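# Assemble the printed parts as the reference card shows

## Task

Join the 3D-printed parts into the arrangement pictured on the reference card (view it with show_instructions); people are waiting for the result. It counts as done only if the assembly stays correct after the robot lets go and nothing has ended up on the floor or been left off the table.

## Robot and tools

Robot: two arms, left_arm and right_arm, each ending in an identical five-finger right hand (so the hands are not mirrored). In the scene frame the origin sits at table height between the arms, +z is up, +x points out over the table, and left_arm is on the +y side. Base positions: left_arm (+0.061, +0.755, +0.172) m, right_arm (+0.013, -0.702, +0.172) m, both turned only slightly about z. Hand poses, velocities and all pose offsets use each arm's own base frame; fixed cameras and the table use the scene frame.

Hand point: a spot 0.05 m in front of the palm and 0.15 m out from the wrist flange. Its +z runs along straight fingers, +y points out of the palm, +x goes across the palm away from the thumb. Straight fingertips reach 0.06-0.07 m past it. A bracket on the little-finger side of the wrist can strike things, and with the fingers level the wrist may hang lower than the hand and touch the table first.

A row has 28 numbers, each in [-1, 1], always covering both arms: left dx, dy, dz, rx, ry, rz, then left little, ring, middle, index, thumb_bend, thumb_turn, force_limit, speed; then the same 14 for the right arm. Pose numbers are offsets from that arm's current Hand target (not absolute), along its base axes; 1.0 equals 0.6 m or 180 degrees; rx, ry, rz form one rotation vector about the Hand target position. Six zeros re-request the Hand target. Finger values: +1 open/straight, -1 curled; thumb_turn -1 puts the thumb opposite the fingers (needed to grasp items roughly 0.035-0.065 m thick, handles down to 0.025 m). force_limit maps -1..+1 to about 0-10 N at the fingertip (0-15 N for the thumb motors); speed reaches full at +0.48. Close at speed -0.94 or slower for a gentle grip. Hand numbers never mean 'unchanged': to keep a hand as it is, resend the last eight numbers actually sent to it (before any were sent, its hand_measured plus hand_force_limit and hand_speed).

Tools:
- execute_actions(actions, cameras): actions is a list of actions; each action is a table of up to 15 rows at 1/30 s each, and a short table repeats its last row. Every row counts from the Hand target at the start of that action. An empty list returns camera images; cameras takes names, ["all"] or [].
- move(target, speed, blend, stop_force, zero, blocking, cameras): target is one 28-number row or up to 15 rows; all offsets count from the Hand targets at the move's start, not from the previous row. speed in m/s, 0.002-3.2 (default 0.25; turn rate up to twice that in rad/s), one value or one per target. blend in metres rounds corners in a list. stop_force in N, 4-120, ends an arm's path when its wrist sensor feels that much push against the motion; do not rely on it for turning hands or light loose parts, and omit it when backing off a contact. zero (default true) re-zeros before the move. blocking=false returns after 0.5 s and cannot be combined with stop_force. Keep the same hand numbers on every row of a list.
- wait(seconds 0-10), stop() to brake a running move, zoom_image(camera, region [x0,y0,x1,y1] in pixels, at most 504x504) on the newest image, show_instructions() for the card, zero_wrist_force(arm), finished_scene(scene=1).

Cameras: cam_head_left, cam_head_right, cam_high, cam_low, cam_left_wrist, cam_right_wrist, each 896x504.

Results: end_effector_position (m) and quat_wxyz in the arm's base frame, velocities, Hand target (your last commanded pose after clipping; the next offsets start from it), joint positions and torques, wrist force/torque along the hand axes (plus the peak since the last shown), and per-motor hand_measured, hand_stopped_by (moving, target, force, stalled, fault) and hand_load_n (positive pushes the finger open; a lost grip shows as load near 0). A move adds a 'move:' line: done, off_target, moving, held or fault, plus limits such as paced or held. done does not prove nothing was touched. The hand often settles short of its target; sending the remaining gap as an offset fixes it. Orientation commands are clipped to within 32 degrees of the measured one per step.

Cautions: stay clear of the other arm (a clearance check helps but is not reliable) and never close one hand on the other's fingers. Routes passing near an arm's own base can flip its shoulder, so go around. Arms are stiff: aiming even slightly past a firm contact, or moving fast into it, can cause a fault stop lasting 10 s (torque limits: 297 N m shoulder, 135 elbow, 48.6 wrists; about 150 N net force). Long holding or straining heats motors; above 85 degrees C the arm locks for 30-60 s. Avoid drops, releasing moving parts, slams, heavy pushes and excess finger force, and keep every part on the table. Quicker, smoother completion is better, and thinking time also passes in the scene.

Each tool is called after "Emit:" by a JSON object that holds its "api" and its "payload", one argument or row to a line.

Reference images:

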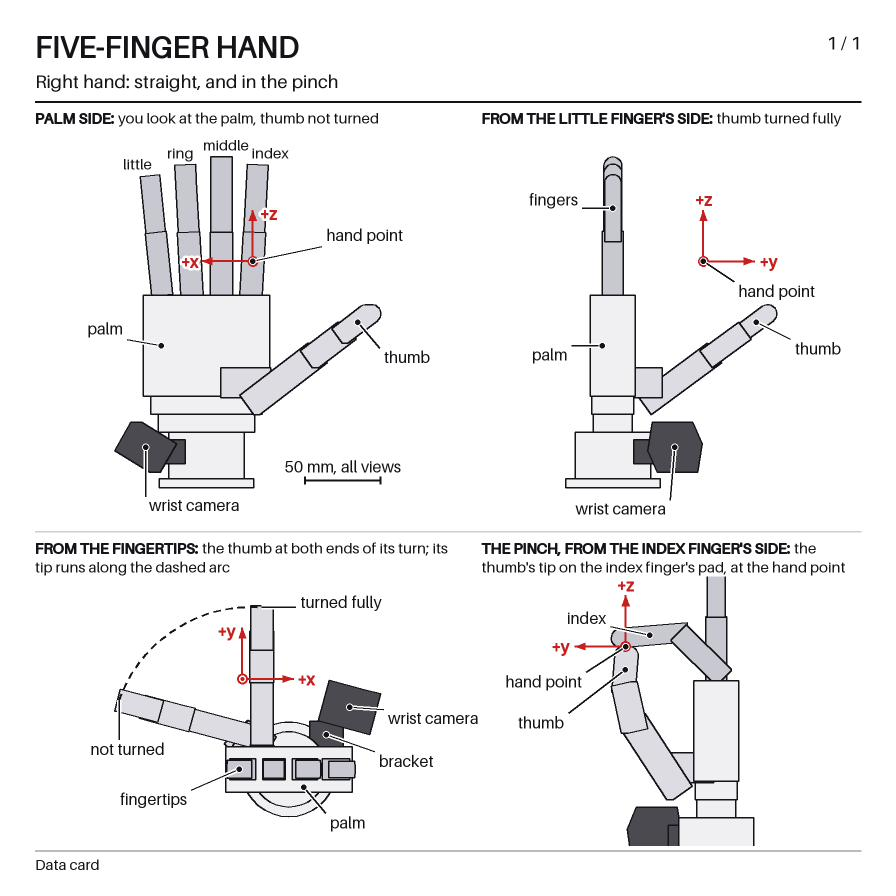

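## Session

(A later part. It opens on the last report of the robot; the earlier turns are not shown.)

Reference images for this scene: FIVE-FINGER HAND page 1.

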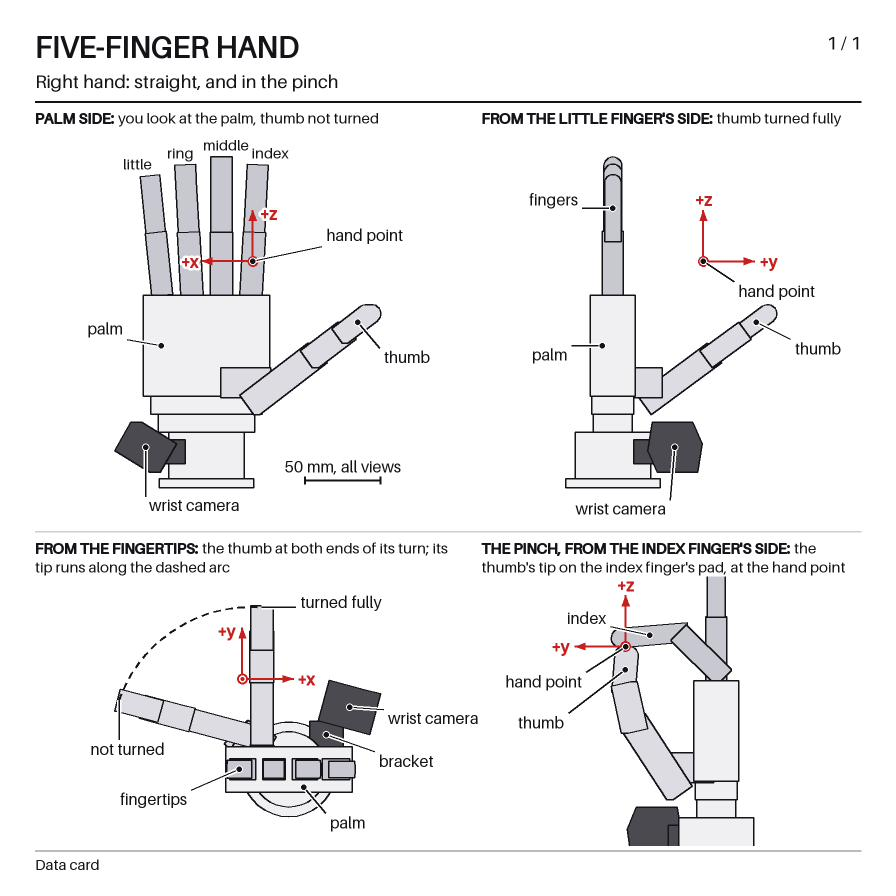

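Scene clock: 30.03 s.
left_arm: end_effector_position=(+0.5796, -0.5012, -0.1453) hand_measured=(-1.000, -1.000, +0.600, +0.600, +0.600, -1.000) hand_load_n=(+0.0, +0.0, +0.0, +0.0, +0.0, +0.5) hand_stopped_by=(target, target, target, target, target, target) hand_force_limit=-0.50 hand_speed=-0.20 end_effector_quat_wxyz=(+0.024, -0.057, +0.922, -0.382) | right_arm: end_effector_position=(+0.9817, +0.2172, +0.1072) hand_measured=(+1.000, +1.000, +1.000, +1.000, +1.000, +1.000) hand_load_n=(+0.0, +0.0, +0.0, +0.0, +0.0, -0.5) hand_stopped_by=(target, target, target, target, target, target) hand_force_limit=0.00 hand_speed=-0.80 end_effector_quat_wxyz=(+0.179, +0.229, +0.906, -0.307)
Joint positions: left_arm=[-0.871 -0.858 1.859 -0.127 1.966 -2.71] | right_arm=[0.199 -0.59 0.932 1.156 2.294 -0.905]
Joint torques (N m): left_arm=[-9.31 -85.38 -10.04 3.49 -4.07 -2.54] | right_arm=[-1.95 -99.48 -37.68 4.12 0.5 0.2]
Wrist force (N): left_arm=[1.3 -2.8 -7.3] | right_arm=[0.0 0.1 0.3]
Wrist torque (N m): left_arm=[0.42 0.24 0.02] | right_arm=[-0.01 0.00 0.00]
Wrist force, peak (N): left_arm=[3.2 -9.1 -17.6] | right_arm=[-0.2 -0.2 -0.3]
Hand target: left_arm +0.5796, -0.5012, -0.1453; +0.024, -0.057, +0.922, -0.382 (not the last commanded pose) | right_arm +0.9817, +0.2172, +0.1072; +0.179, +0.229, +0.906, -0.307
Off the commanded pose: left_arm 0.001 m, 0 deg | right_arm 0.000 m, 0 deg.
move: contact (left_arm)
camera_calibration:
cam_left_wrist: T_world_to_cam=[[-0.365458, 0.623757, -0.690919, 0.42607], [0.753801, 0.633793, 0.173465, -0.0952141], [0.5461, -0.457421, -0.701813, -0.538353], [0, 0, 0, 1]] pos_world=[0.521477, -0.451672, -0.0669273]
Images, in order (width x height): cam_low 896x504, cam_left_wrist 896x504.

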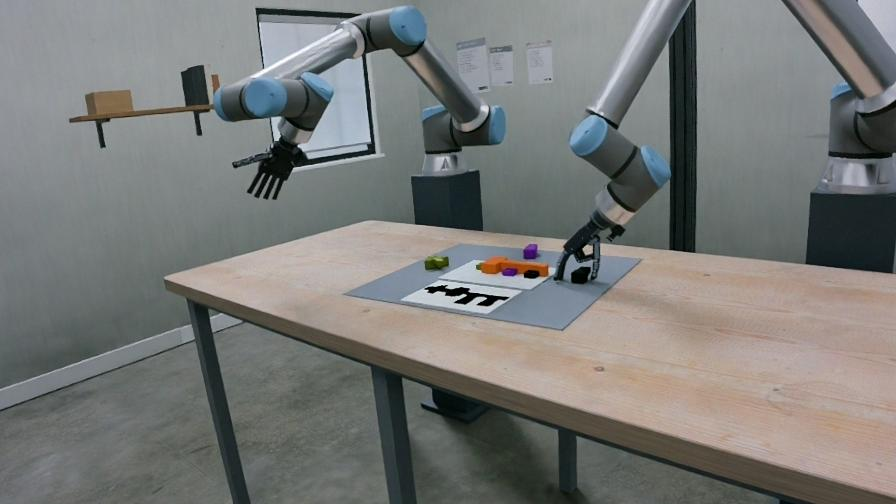

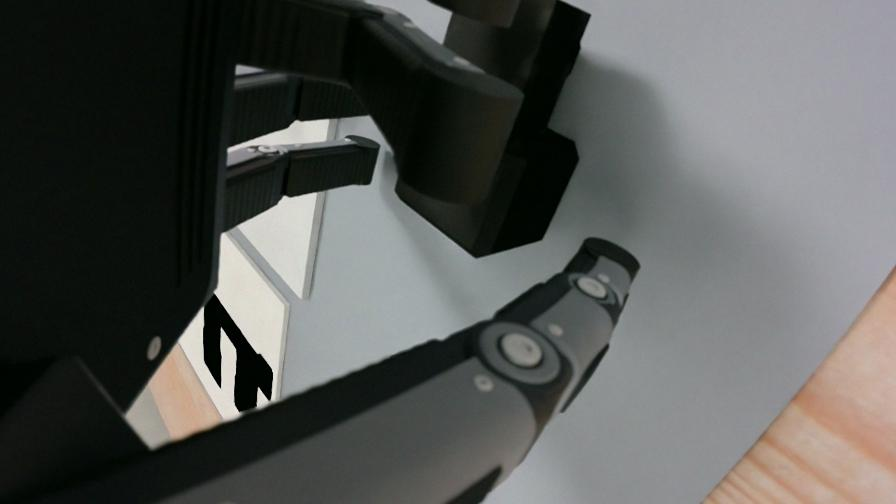

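Emit:
{"api": "move", "payload": {
  "target": [0,-0.0067,0.0107,0,0,0,-1,-1,0.6,0.6,0.6,-1,-0.3,-0.88,0,0,0,0,0,0,1,1,1,1,1,1,0,-0.8]
}}

Emit:
{"api": "move", "payload": {
  "target": [0,0,0,0,0,0,-1,-1,-0.2,-0.2,-0.2,-1,-0.3,-0.88,0,0,0,0,0,0,1,1,1,1,1,1,0,-0.8],
  "cameras": ["cam_low","cam_left_wrist","cam_high"]
}}

Emit:
{"api": "zoom_image", "payload": {
  "camera": "cam_low",
  "region": [540, 190, 640, 300]
}}

Scene clock: 32.30 s.
left_arm: end_effector_position=(+0.5796, -0.5051, -0.1390) hand_measured=(-1.000, -1.000, +0.600, +0.600, +0.600, -1.000) hand_load_n=(+0.0, +0.0, +0.0, +0.0, +0.0, +0.0) hand_stopped_by=(target, target, target, target, target, target) hand_force_limit=-0.30 hand_speed=-0.88 end_effector_quat_wxyz=(+0.024, -0.057, +0.922, -0.382) | right_arm: end_effector_position=(+0.9817, +0.2172, +0.1072) hand_measured=(+1.000, +1.000, +1.000, +1.000, +1.000, +1.000) hand_load_n=(-0.5, +0.0, +0.0, +0.0, +0.0, +0.0) hand_stopped_by=(target, target, target, target, target, target) hand_force_limit=0.00 hand_speed=-0.80 end_effector_quat_wxyz=(+0.179, +0.229, +0.906, -0.307)
Joint positions: left_arm=[-0.875 -0.865 1.854 -0.116 1.963 -2.713] | right_arm=[0.199 -0.59 0.932 1.156 2.294 -0.905]
Joint torques (N m): left_arm=[-10.32 -91.06 -29.86 3.72 -3.36 -3.42] | right_arm=[1.48 -103.39 -36.7 4.14 1.21 -0.06]
Wrist force (N): left_arm=[-0.5 0.7 -0.3] | right_arm=[0.0 0.0 -0.2]
Wrist torque (N m): left_arm=[-0.01 0.06 0.27] | right_arm=[0.01 0.01 0.00]
Wrist force, peak (N): left_arm=[1.3 -3.4 -8.0] | right_arm=[-0.1 0.1 -0.4]
Hand target: left_arm +0.5796, -0.5052, -0.1388; +0.024, -0.057, +0.922, -0.382 | right_arm +0.9817, +0.2172, +0.1072; +0.179, +0.229, +0.906, -0.307
Off the commanded pose: left_arm 0.000 m, 0 deg | right_arm 0.000 m, 0 deg.
move: done

Scene clock: 34.10 s.
left_arm: end_effector_position=(+0.5796, -0.5052, -0.1388) hand_measured=(-1.000, -1.000, +0.146, +0.090, +0.364, -1.000) hand_load_n=(+0.0, +0.0, +3.5, +5.0, +7.5, -0.5) hand_stopped_by=(target, target, force, force, force, target) hand_force_limit=-0.30 hand_speed=-0.88 end_effector_quat_wxyz=(+0.024, -0.057, +0.922, -0.382) | right_arm: end_effector_position=(+0.9817, +0.2172, +0.1072) hand_measured=(+1.000, +1.000, +1.000, +1.000, +1.000, +1.000) hand_load_n=(+0.0, +0.0, +0.0, +0.0, +0.0, -0.5) hand_stopped_by=(target, target, target, target, target, target) hand_force_limit=0.00 hand_speed=-0.80 end_effector_quat_wxyz=(+0.179, +0.229, +0.906, -0.307)
Joint positions: left_arm=[-0.875 -0.865 1.854 -0.116 1.963 -2.713] | right_arm=[0.199 -0.59 0.932 1.156 2.294 -0.905]
Joint torques (N m): left_arm=[-9.96 -89.35 -28.92 3.73 -3.21 -3.53] | right_arm=[0.73 -102.9 -36.54 4.08 0.66 0.38]
Wrist force (N): left_arm=[-0.2 1.0 -0.7] | right_arm=[0.0 0.0 0.0]
Wrist torque (N m): left_arm=[0.06 0.01 0.29] | right_arm=[-0.01 0.00 -0.01]
Wrist force, peak (N): left_arm=[-0.2 1.0 -0.7] | right_arm=[0.3 0.3 -0.1]
Hand target: left_arm +0.5796, -0.5052, -0.1388; +0.024, -0.057, +0.922, -0.382 | right_arm +0.9817, +0.2172, +0.1072; +0.179, +0.229, +0.906, -0.307
Off the commanded pose: left_arm 0.000 m, 0 deg | right_arm 0.000 m, 0 deg.
move: done
camera_calibration:
cam_left_wrist: T_world_to_cam=[[-0.365458, 0.623757, -0.690919, 0.432987], [0.753801, 0.633793, 0.173465, -0.0937891], [0.5461, -0.457421, -0.701813, -0.535691], [0, 0, 0, 1]] pos_world=[0.521477, -0.455672, -0.0605273]
Images, in order (width x height): cam_high 896x504, cam_low 896x504, cam_left_wrist 896x504.

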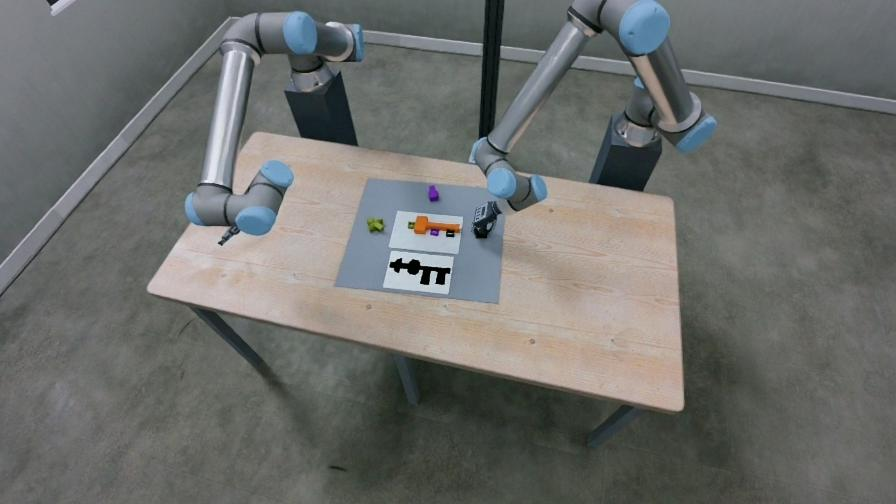

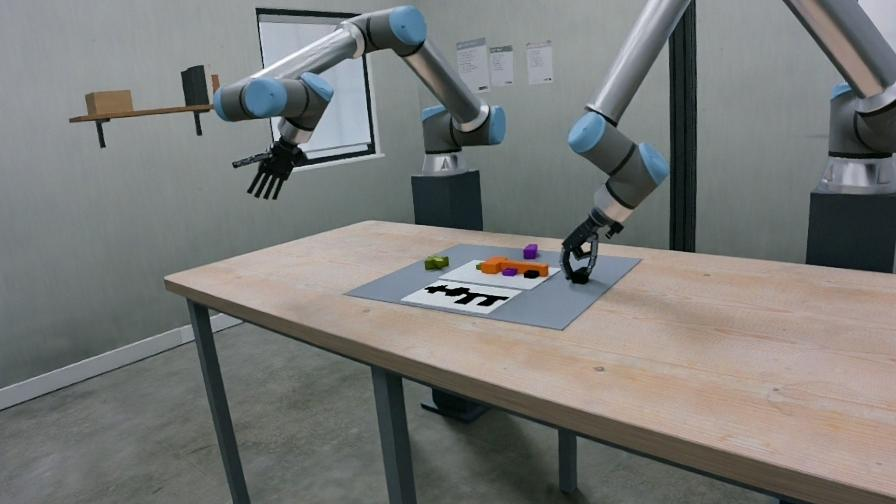

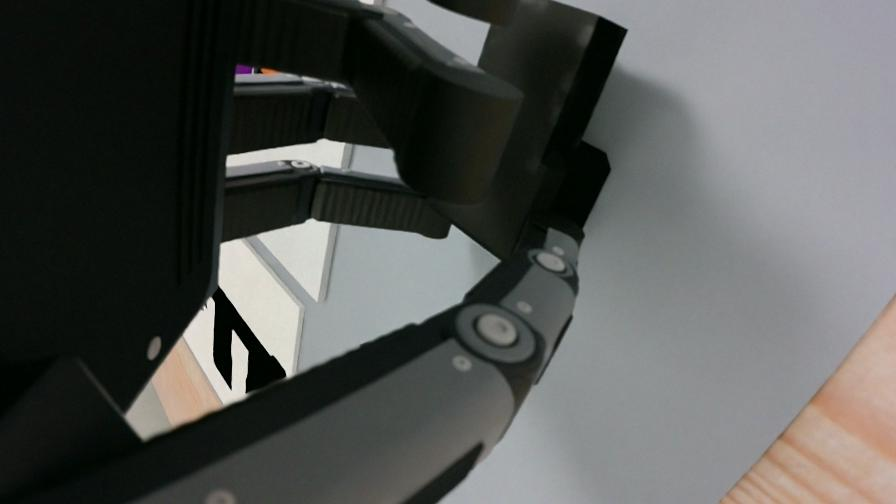

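Scaled by 4.582.

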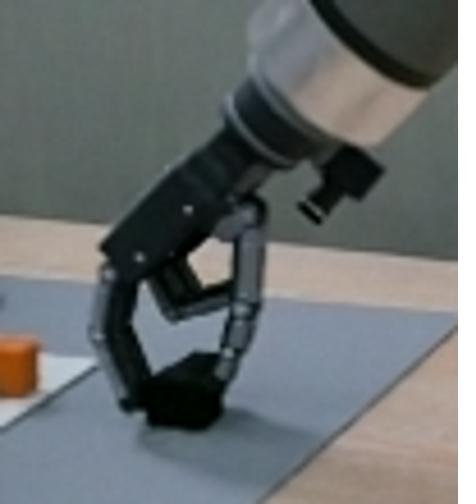

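Emit:
{"api": "move", "payload": {
  "target": [0,0,0.15,0,0,0,-1,-1,-0.2,-0.2,-0.2,-1,-0.3,-0.88,0,0,0,0,0,0,1,1,1,1,1,1,0,-0.8],
  "speed": 0.1,
  "cameras": ["cam_low","cam_left_wrist","cam_head_left"]
}}

Emit:
{"api": "zoom_image", "payload": {
  "camera": "cam_low",
  "region": [540, 180, 640, 290]
}}

Emit:
{"api": "zoom_image", "payload": {
  "camera": "cam_left_wrist",
  "region": [400, 0, 680, 280]
}}

Scene clock: 36.37 s.
left_arm: end_effector_position=(+0.5796, -0.5052, -0.0490) hand_measured=(-1.000, -1.000, +0.146, +0.090, +0.364, -1.000) hand_load_n=(+0.0, +0.0, +2.5, +4.0, +6.0, -0.5) hand_stopped_by=(target, target, force, force, force, target) hand_force_limit=-0.30 hand_speed=-0.88 end_effector_quat_wxyz=(+0.024, -0.057, +0.922, -0.382) | right_arm: end_effector_position=(+0.9817, +0.2172, +0.1072) hand_measured=(+1.000, +1.000, +1.000, +1.000, +1.000, +1.000) hand_load_n=(+0.0, +0.0, +0.0, +0.0, +0.0, +0.0) hand_stopped_by=(target, target, target, target, target, target) hand_force_limit=0.00 hand_speed=-0.80 end_effector_quat_wxyz=(+0.179, +0.229, +0.906, -0.307)
Joint positions: left_arm=[-0.875 -0.987 1.845 0.015 1.963 -2.713] | right_arm=[0.199 -0.59 0.932 1.156 2.294 -0.905]
Joint torques (N m): left_arm=[0.05 -86.22 -34.54 3.65 -2.27 -1.75] | right_arm=[0.02 -103.75 -36.53 4.1 0.64 0.32]
Wrist force (N): left_arm=[-0.1 0.8 -0.6] | right_arm=[0.3 -0.1 -0.1]
Wrist torque (N m): left_arm=[0.05 0.02 0.29] | right_arm=[-0.01 -0.04 0.01]
Wrist force, peak (N): left_arm=[-0.2 1.3 0.3] | right_arm=[-0.1 0.4 -0.4]
Hand target: left_arm +0.5796, -0.5052, -0.0488; +0.024, -0.057, +0.922, -0.382 | right_arm +0.9817, +0.2172, +0.1072; +0.179, +0.229, +0.906, -0.307
Off the commanded pose: left_arm 0.000 m, 0 deg | right_arm 0.000 m, 0 deg.
move: done
camera_calibration:
cam_left_wrist: T_world_to_cam=[[-0.365509, 0.623714, -0.69093, 0.495108], [0.753776, 0.633836, 0.173419, -0.10935], [0.5461, -0.45742, -0.701813, -0.472598], [0, 0, 0, 1]] pos_world=[0.521477, -0.455672, 0.0293727]
Images, in order (width x height): cam_head_left 896x504, cam_low 896x504, cam_left_wrist 896x504.

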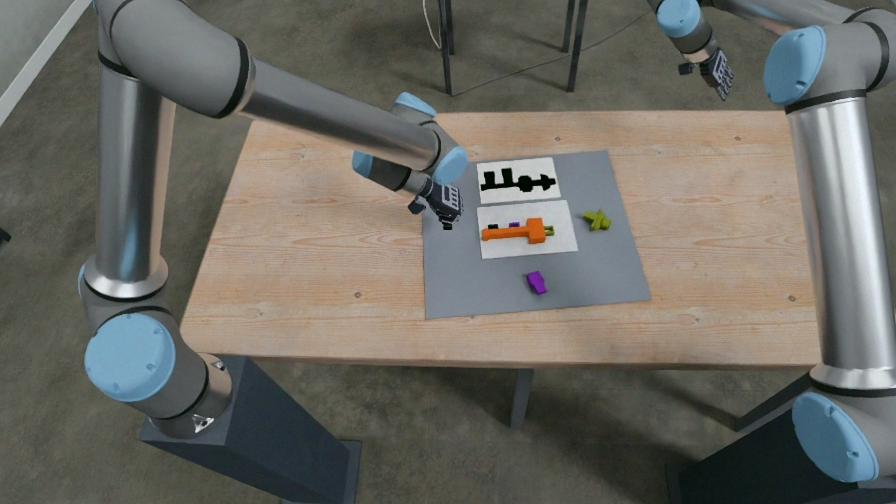

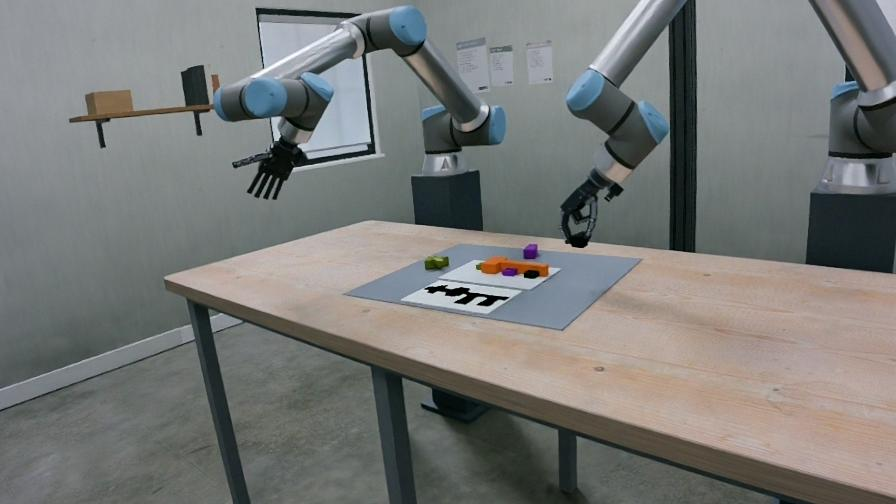

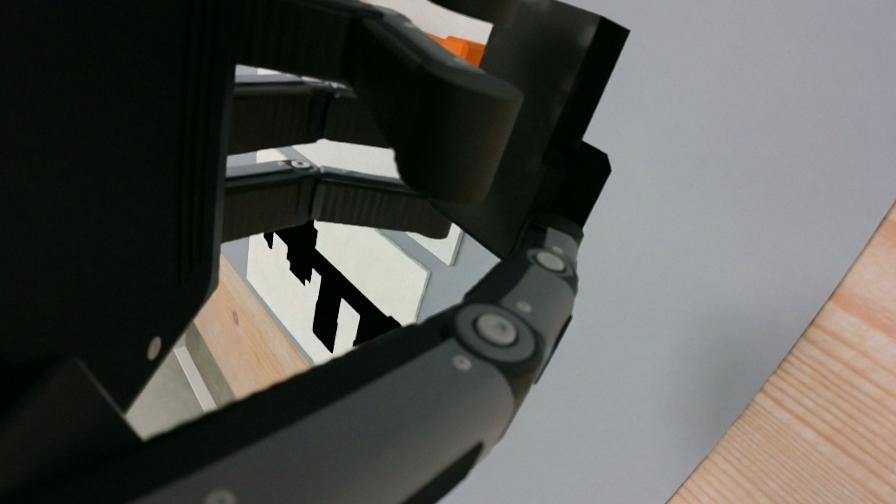

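Scaled by 4.582.

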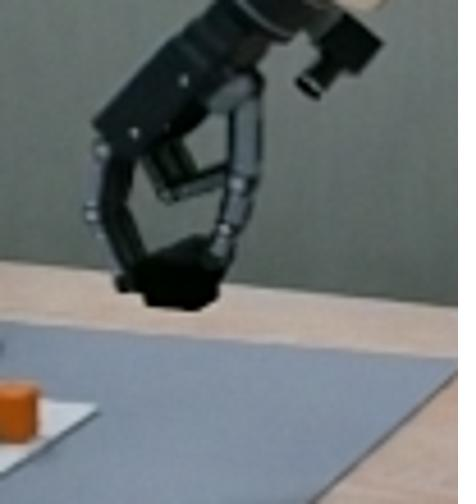

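Scaled by 1.800.

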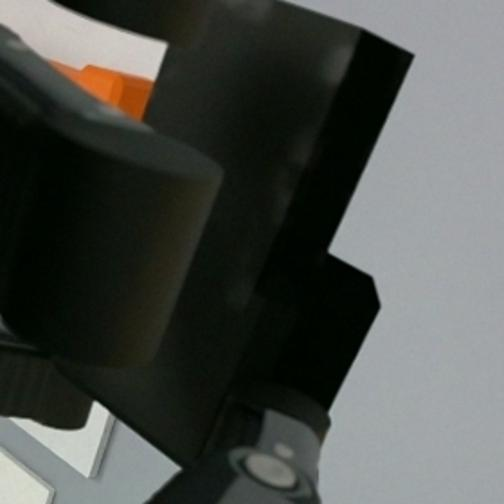

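Emit:
{"api": "move", "payload": {
  "target": [0.0962,-0.2092,-0.05,0,0,0,-1,-1,-0.2,-0.2,-0.2,-1,-0.3,-0.88,0,0,0,0,0,0,1,1,1,1,1,1,0,-0.8],
  "speed": 0.15,
  "cameras": ["all"]
}}

Emit:
{"api": "zoom_image", "payload": {
  "camera": "cam_left_wrist",
  "region": [400, 0, 750, 280]
}}

Emit:
{"api": "zoom_image", "payload": {
  "camera": "cam_low",
  "region": [470, 200, 600, 300]
}}

Emit:
{"api": "zoom_image", "payload": {
  "camera": "cam_head_left",
  "region": [420, 150, 620, 310]
}}

Emit:
{"api": "zoom_image", "payload": {
  "camera": "cam_high",
  "region": [380, 180, 510, 260]
}}

Scene clock: 44.40 s.
left_arm: end_effector_position=(+0.6373, -0.6306, -0.0788) hand_measured=(-1.000, -1.000, +0.146, +0.090, +0.364, -1.000) hand_load_n=(+0.0, +0.5, +3.0, +4.0, +6.5, -0.5) hand_stopped_by=(target, target, force, force, force, target) hand_force_limit=-0.30 hand_speed=-0.88 end_effector_quat_wxyz=(+0.024, -0.057, +0.922, -0.382) | right_arm: end_effector_position=(+0.9817, +0.2172, +0.1072) hand_measured=(+1.000, +1.000, +1.000, +1.000, +1.000, +1.000) hand_load_n=(+0.0, -0.5, +0.0, +0.0, +0.0, +0.0) hand_stopped_by=(target, target, target, target, target, target) hand_force_limit=0.00 hand_speed=-0.80 end_effector_quat_wxyz=(+0.179, +0.229, +0.906, -0.307)
Joint positions: left_arm=[-0.923 -0.811 1.572 0.098 1.932 -2.753] | right_arm=[0.199 -0.59 0.932 1.156 2.294 -0.905]
Joint torques (N m): left_arm=[-9.78 -78.13 -37.37 4.25 -3.75 -3.66] | right_arm=[3.17 -103.3 -36.29 3.85 0.83 -0.32]
Wrist force (N): left_arm=[-0.1 0.5 -0.4] | right_arm=[-0.2 0.2 -0.2]
Wrist torque (N m): left_arm=[-0.04 0.02 0.32] | right_arm=[0.04 0.04 -0.01]
Wrist force, peak (N): left_arm=[-0.3 1.3 -1.7] | right_arm=[0.1 0.3 -0.3]
Hand target: left_arm +0.6374, -0.6307, -0.0788; +0.024, -0.057, +0.922, -0.382 | right_arm +0.9817, +0.2172, +0.1072; +0.179, +0.229, +0.906, -0.307
Off the commanded pose: left_arm 0.000 m, 0 deg | right_arm 0.000 m, 0 deg.
move: done
camera_calibration:
cam_left_wrist: T_world_to_cam=[[-0.365421, 0.623725, -0.690967, 0.573672], [0.753792, 0.633801, 0.173477, -0.0681284], [0.546137, -0.457453, -0.701763, -0.582439], [0, 0, 0, 1]] pos_world=[0.579077, -0.581072, -0.000527097]

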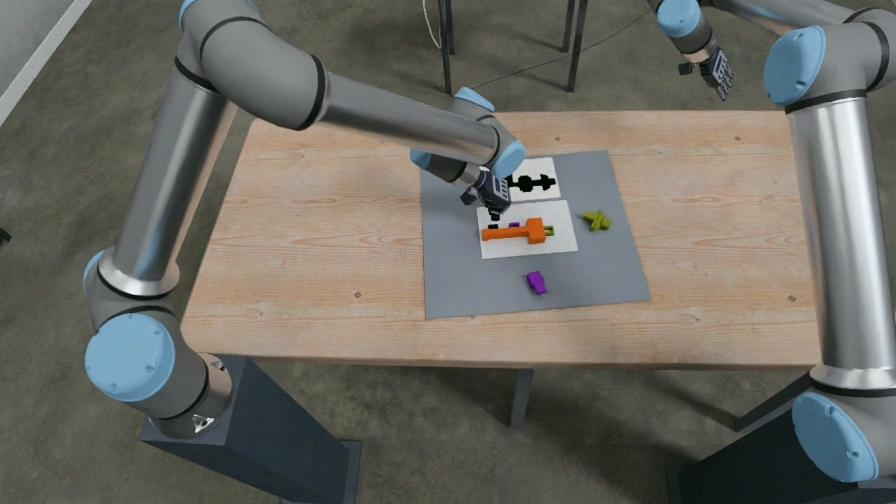

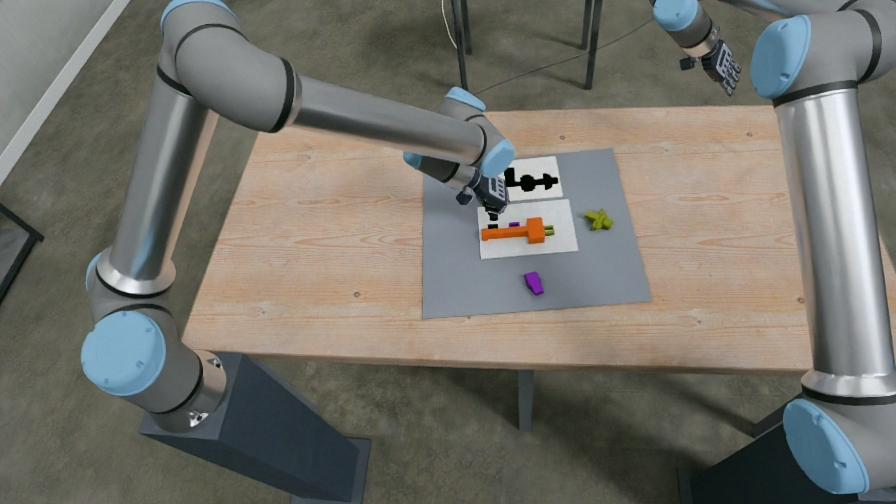

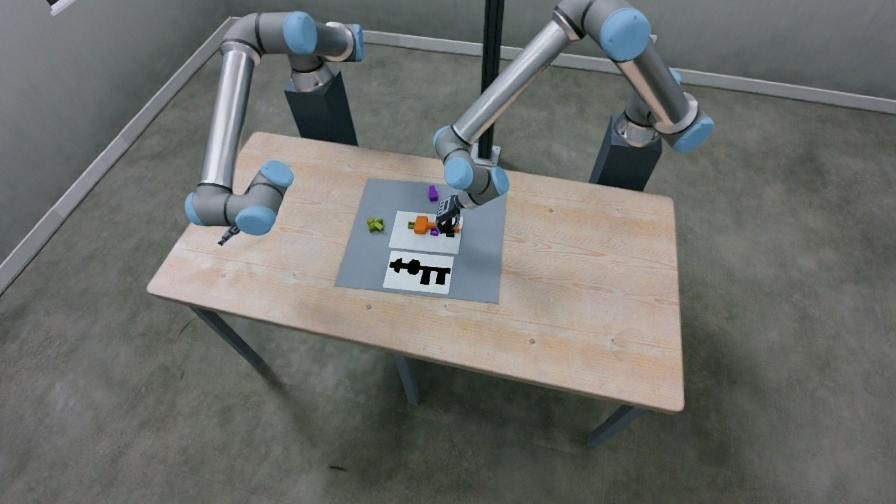

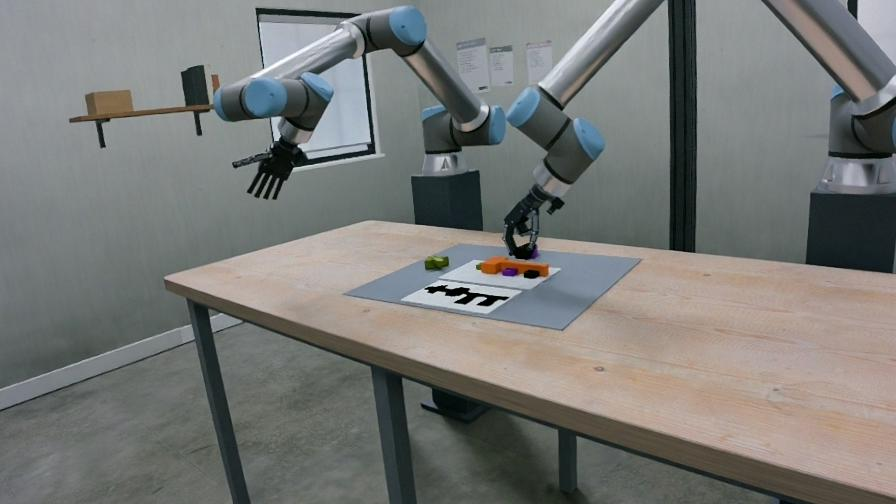

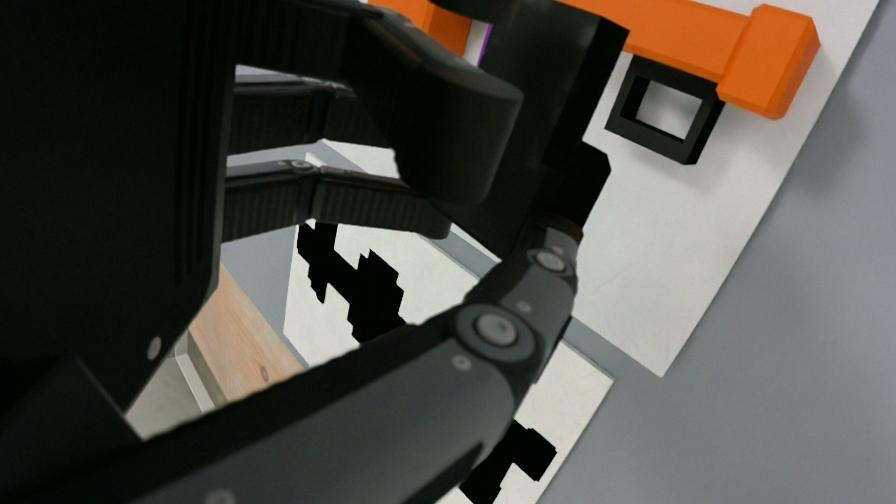

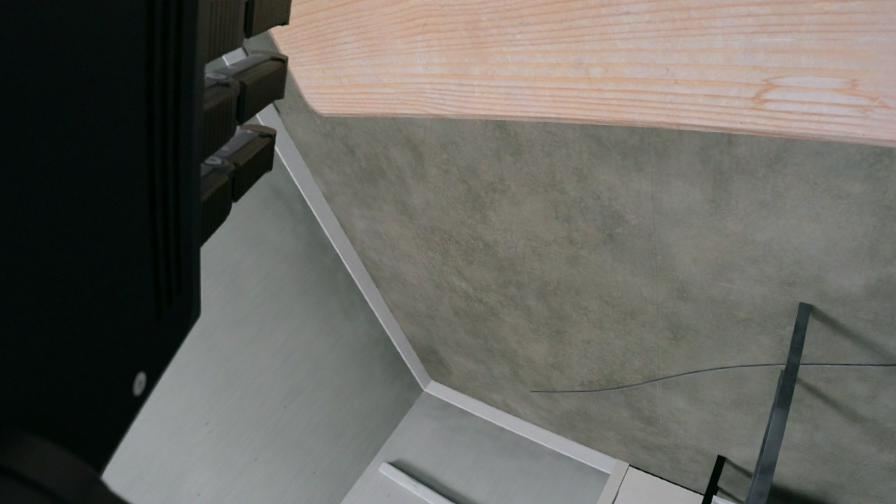

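Scaled by 1.440.

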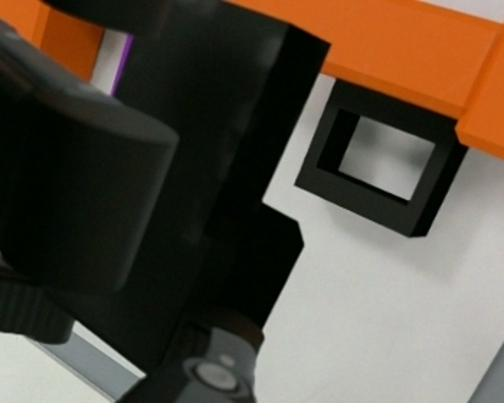

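Scaled by 3.877.

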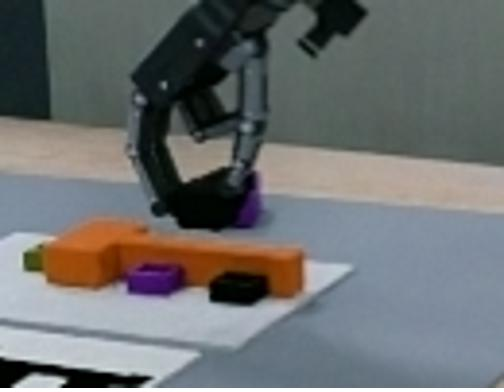

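Scaled by 2.520.

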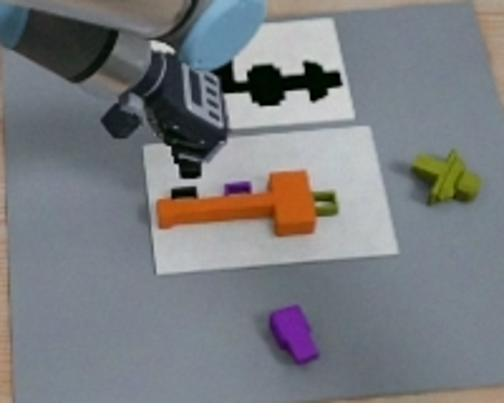

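Scaled by 3.877.

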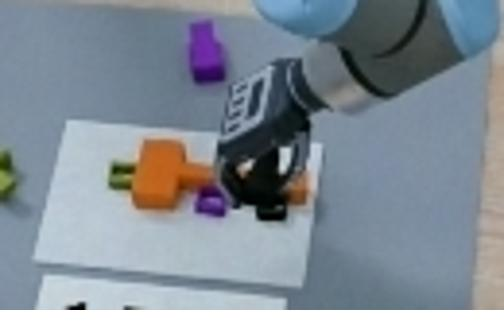

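Emit:
{"api": "move", "payload": {
  "target": [0.0072,0.0043,-0.0603,0,0,0.0094,-1,-1,-0.2,-0.2,-0.2,-1,-0.3,-0.88,0,0,0,0,0,0,1,1,1,1,1,1,0,-0.8],
  "speed": 0.1,
  "stop_force": 8,
  "cameras": ["cam_left_wrist","cam_low","cam_high"]
}}

Emit:
{"api": "zoom_image", "payload": {
  "camera": "cam_left_wrist",
  "region": [400, 0, 750, 280]
}}

Emit:
{"api": "zoom_image", "payload": {
  "camera": "cam_low",
  "region": [470, 200, 600, 300]
}}

Scene clock: 50.93 s.
left_arm: end_effector_position=(+0.6417, -0.6281, -0.1150) hand_measured=(-1.000, -1.000, +0.146, +0.090, +0.364, -1.000) hand_load_n=(+0.5, +0.0, +3.0, +4.0, +6.5, -0.5) hand_stopped_by=(target, target, force, force, force, target) hand_force_limit=-0.30 hand_speed=-0.88 end_effector_quat_wxyz=(+0.030, -0.070, +0.921, -0.381) | right_arm: end_effector_position=(+0.9817, +0.2172, +0.1072) hand_measured=(+1.000, +1.000, +1.000, +1.000, +1.000, +1.000) hand_load_n=(+0.0, +0.0, +0.0, +0.0, +0.0, +0.0) hand_stopped_by=(target, target, target, target, target, target) hand_force_limit=0.00 hand_speed=-0.80 end_effector_quat_wxyz=(+0.179, +0.229, +0.906, -0.307)
Joint positions: left_arm=[-0.922 -0.772 1.578 0.044 1.913 -2.775] | right_arm=[0.199 -0.59 0.932 1.156 2.294 -0.905]
Joint torques (N m): left_arm=[8.42 -79.11 -17.82 -0.35 -3.51 -3.73] | right_arm=[1.72 -101.66 -37.3 3.97 0.57 0.18]
Wrist force (N): left_arm=[0.0 0.8 -0.7] | right_arm=[0.1 0.0 -0.2]
Wrist torque (N m): left_arm=[0.01 0.02 0.33] | right_arm=[0.02 -0.01 0.01]
Wrist force, peak (N): left_arm=[0.1 1.4 -0.6] | right_arm=[0.2 0.4 -0.1]
Hand target: left_arm +0.6417, -0.6281, -0.1150; +0.030, -0.070, +0.921, -0.381 | right_arm +0.9817, +0.2172, +0.1072; +0.179, +0.229, +0.906, -0.307
Off the commanded pose: left_arm 0.000 m, 0 deg | right_arm 0.000 m, 0 deg.
move: done
camera_calibration:
cam_left_wrist: T_world_to_cam=[[-0.383734, 0.612718, -0.690887, 0.553592], [0.734783, 0.655753, 0.173444, -0.0406783], [0.559323, -0.441095, -0.701849, -0.607327], [0, 0, 0, 1]] pos_world=[0.582014, -0.58041, -0.0367274]
Images, in order (width x height): cam_high 896x504, cam_low 896x504, cam_left_wrist 896x504.

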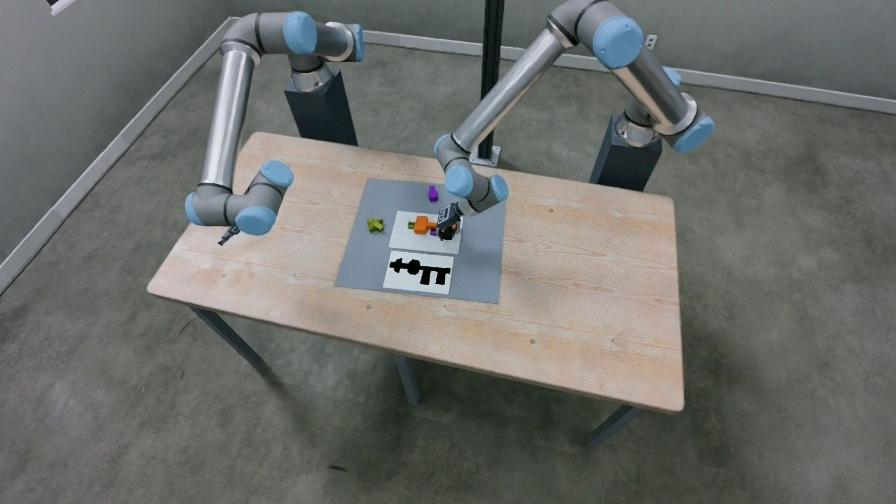

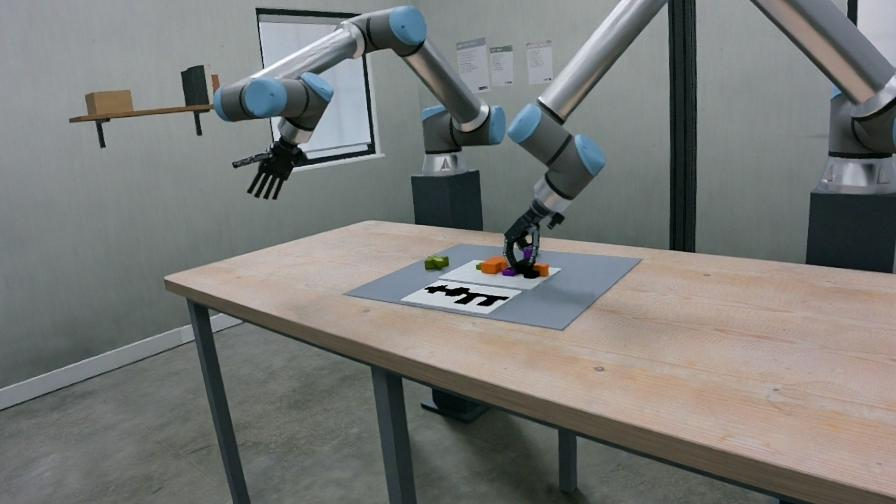

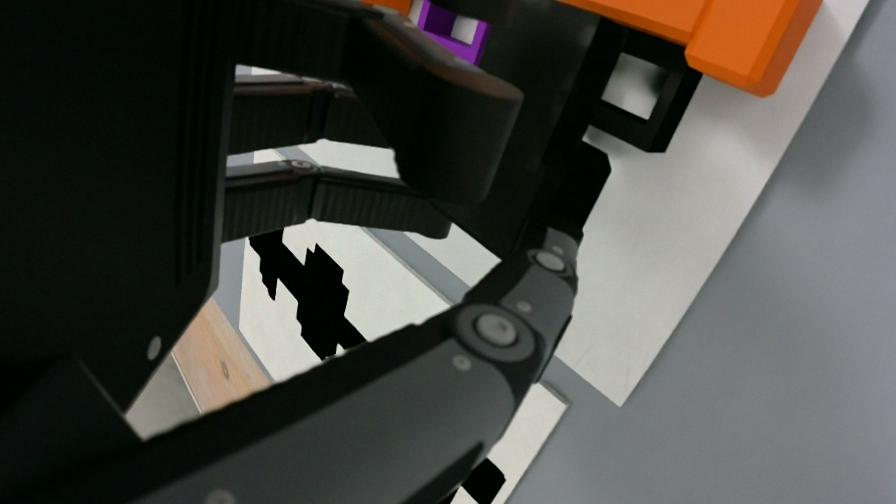

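Scaled by 1.440.

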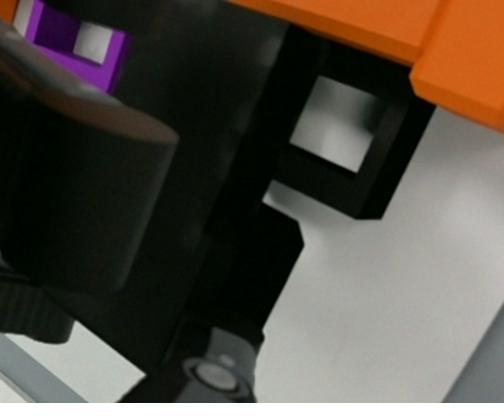

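Scaled by 3.877.

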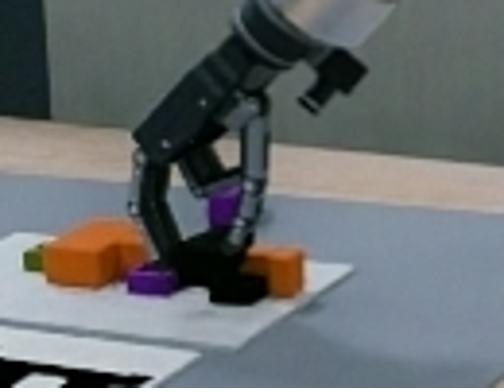

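Emit:
{"api": "move", "payload": {
  "target": [-0.0005,0.0033,-0.0350,0,0,0,-1,-1,-0.2,-0.2,-0.2,-1,-0.3,-0.88,0,0,0,0,0,0,1,1,1,1,1,1,0,-0.8],
  "speed": 0.03,
  "stop_force": 4,
  "cameras": ["cam_left_wrist","cam_low","cam_high"]
}}

Emit:
{"api": "zoom_image", "payload": {
  "camera": "cam_left_wrist",
  "region": [400, 0, 750, 280]
}}

Emit:
{"api": "zoom_image", "payload": {
  "camera": "cam_low",
  "region": [470, 200, 600, 300]
}}

Scene clock: 54.83 s.
left_arm: end_effector_position=(+0.6414, -0.6263, -0.1338) hand_measured=(-1.000, -1.000, +0.146, +0.088, +0.364, -1.000) hand_load_n=(+0.0, +0.0, +3.5, +2.0, +8.0, +3.0) hand_stopped_by=(target, target, force, force, force, target) hand_force_limit=-0.30 hand_speed=-0.88 end_effector_quat_wxyz=(+0.030, -0.070, +0.921, -0.381) | right_arm: end_effector_position=(+0.9817, +0.2172, +0.1072) hand_measured=(+1.000, +1.000, +1.000, +1.000, +1.000, +1.000) hand_load_n=(+0.0, +0.0, +0.0, +0.0, +0.0, +0.0) hand_stopped_by=(target, target, target, target, target, target) hand_force_limit=0.00 hand_speed=-0.80 end_effector_quat_wxyz=(+0.179, +0.229, +0.906, -0.307)
Joint positions: left_arm=[-0.921 -0.751 1.581 0.02 1.914 -2.774] | right_arm=[0.199 -0.59 0.932 1.156 2.294 -0.905]
Joint torques (N m): left_arm=[-13.7 -102.13 -35.19 3.61 0.23 -1.82] | right_arm=[1.16 -100.62 -36.39 4.57 0.53 0.01]
Wrist force (N): left_arm=[-3.0 1.4 -3.5] | right_arm=[0.2 0.2 0.0]
Wrist torque (N m): left_arm=[-0.05 -0.01 0.18] | right_arm=[0.03 -0.03 0.01]
Wrist force, peak (N): left_arm=[-3.8 -3.3 -12.9] | right_arm=[0.5 0.0 0.2]
Hand target: left_arm +0.6414, -0.6263, -0.1338; +0.030, -0.070, +0.921, -0.381 (not the last commanded pose) | right_arm +0.9817, +0.2172, +0.1072; +0.179, +0.229, +0.906, -0.307
Off the commanded pose: left_arm 0.002 m, 0 deg | right_arm 0.000 m, 0 deg.
move: contact (left_arm)
camera_calibration:
cam_left_wrist: T_world_to_cam=[[-0.383674, 0.612671, -0.690962, 0.539296], [0.734732, 0.655793, 0.173508, -0.0384605], [0.559431, -0.441102, -0.70176, -0.619633], [0, 0, 0, 1]] pos_world=[0.581814, -0.57851, -0.0555271]
Images, in order (width x height): cam_high 896x504, cam_low 896x504, cam_left_wrist 896x504.

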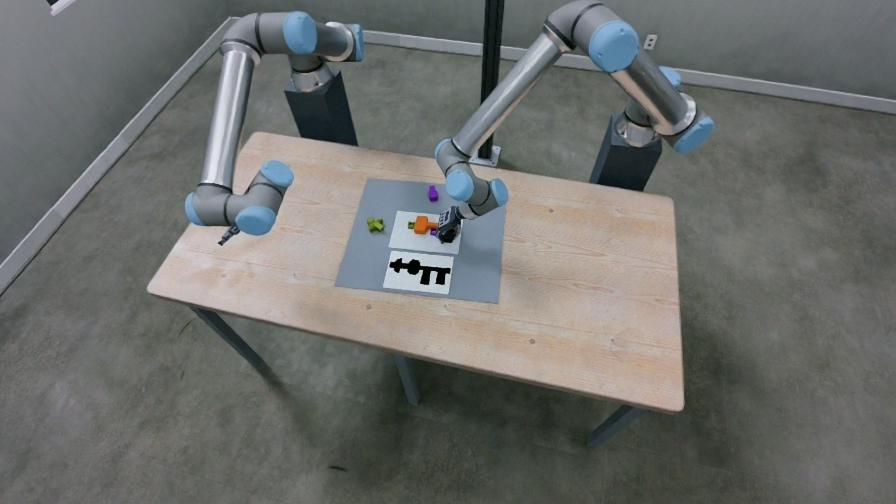

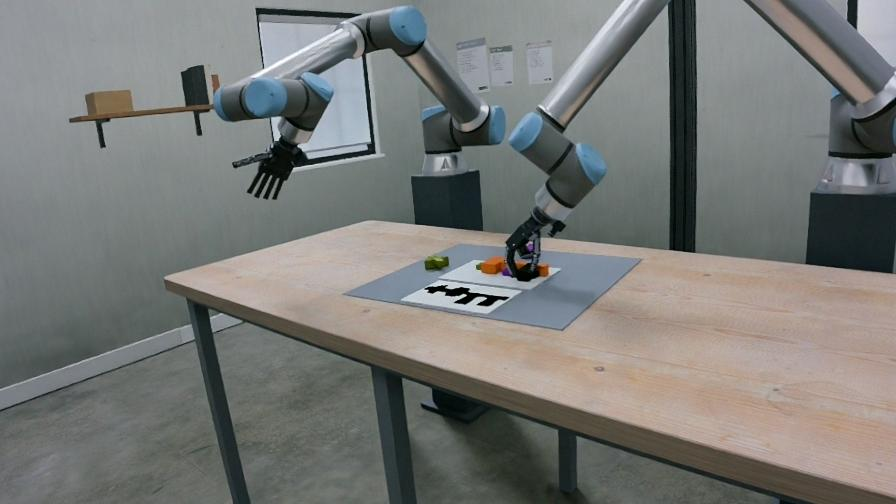

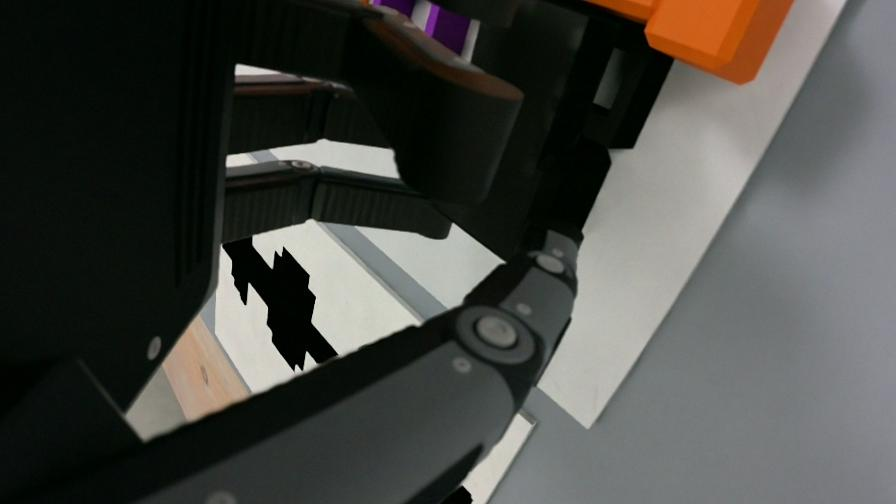

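Scaled by 1.440.

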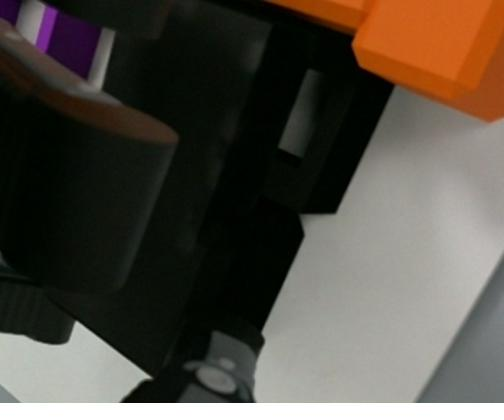

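Scaled by 3.877.

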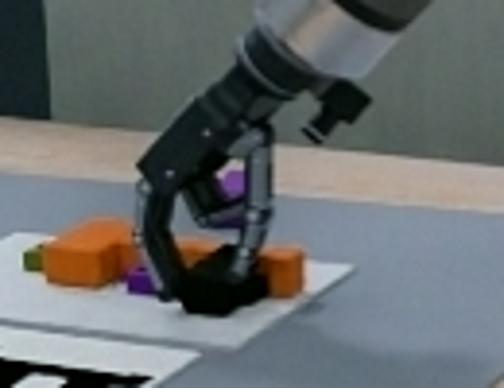

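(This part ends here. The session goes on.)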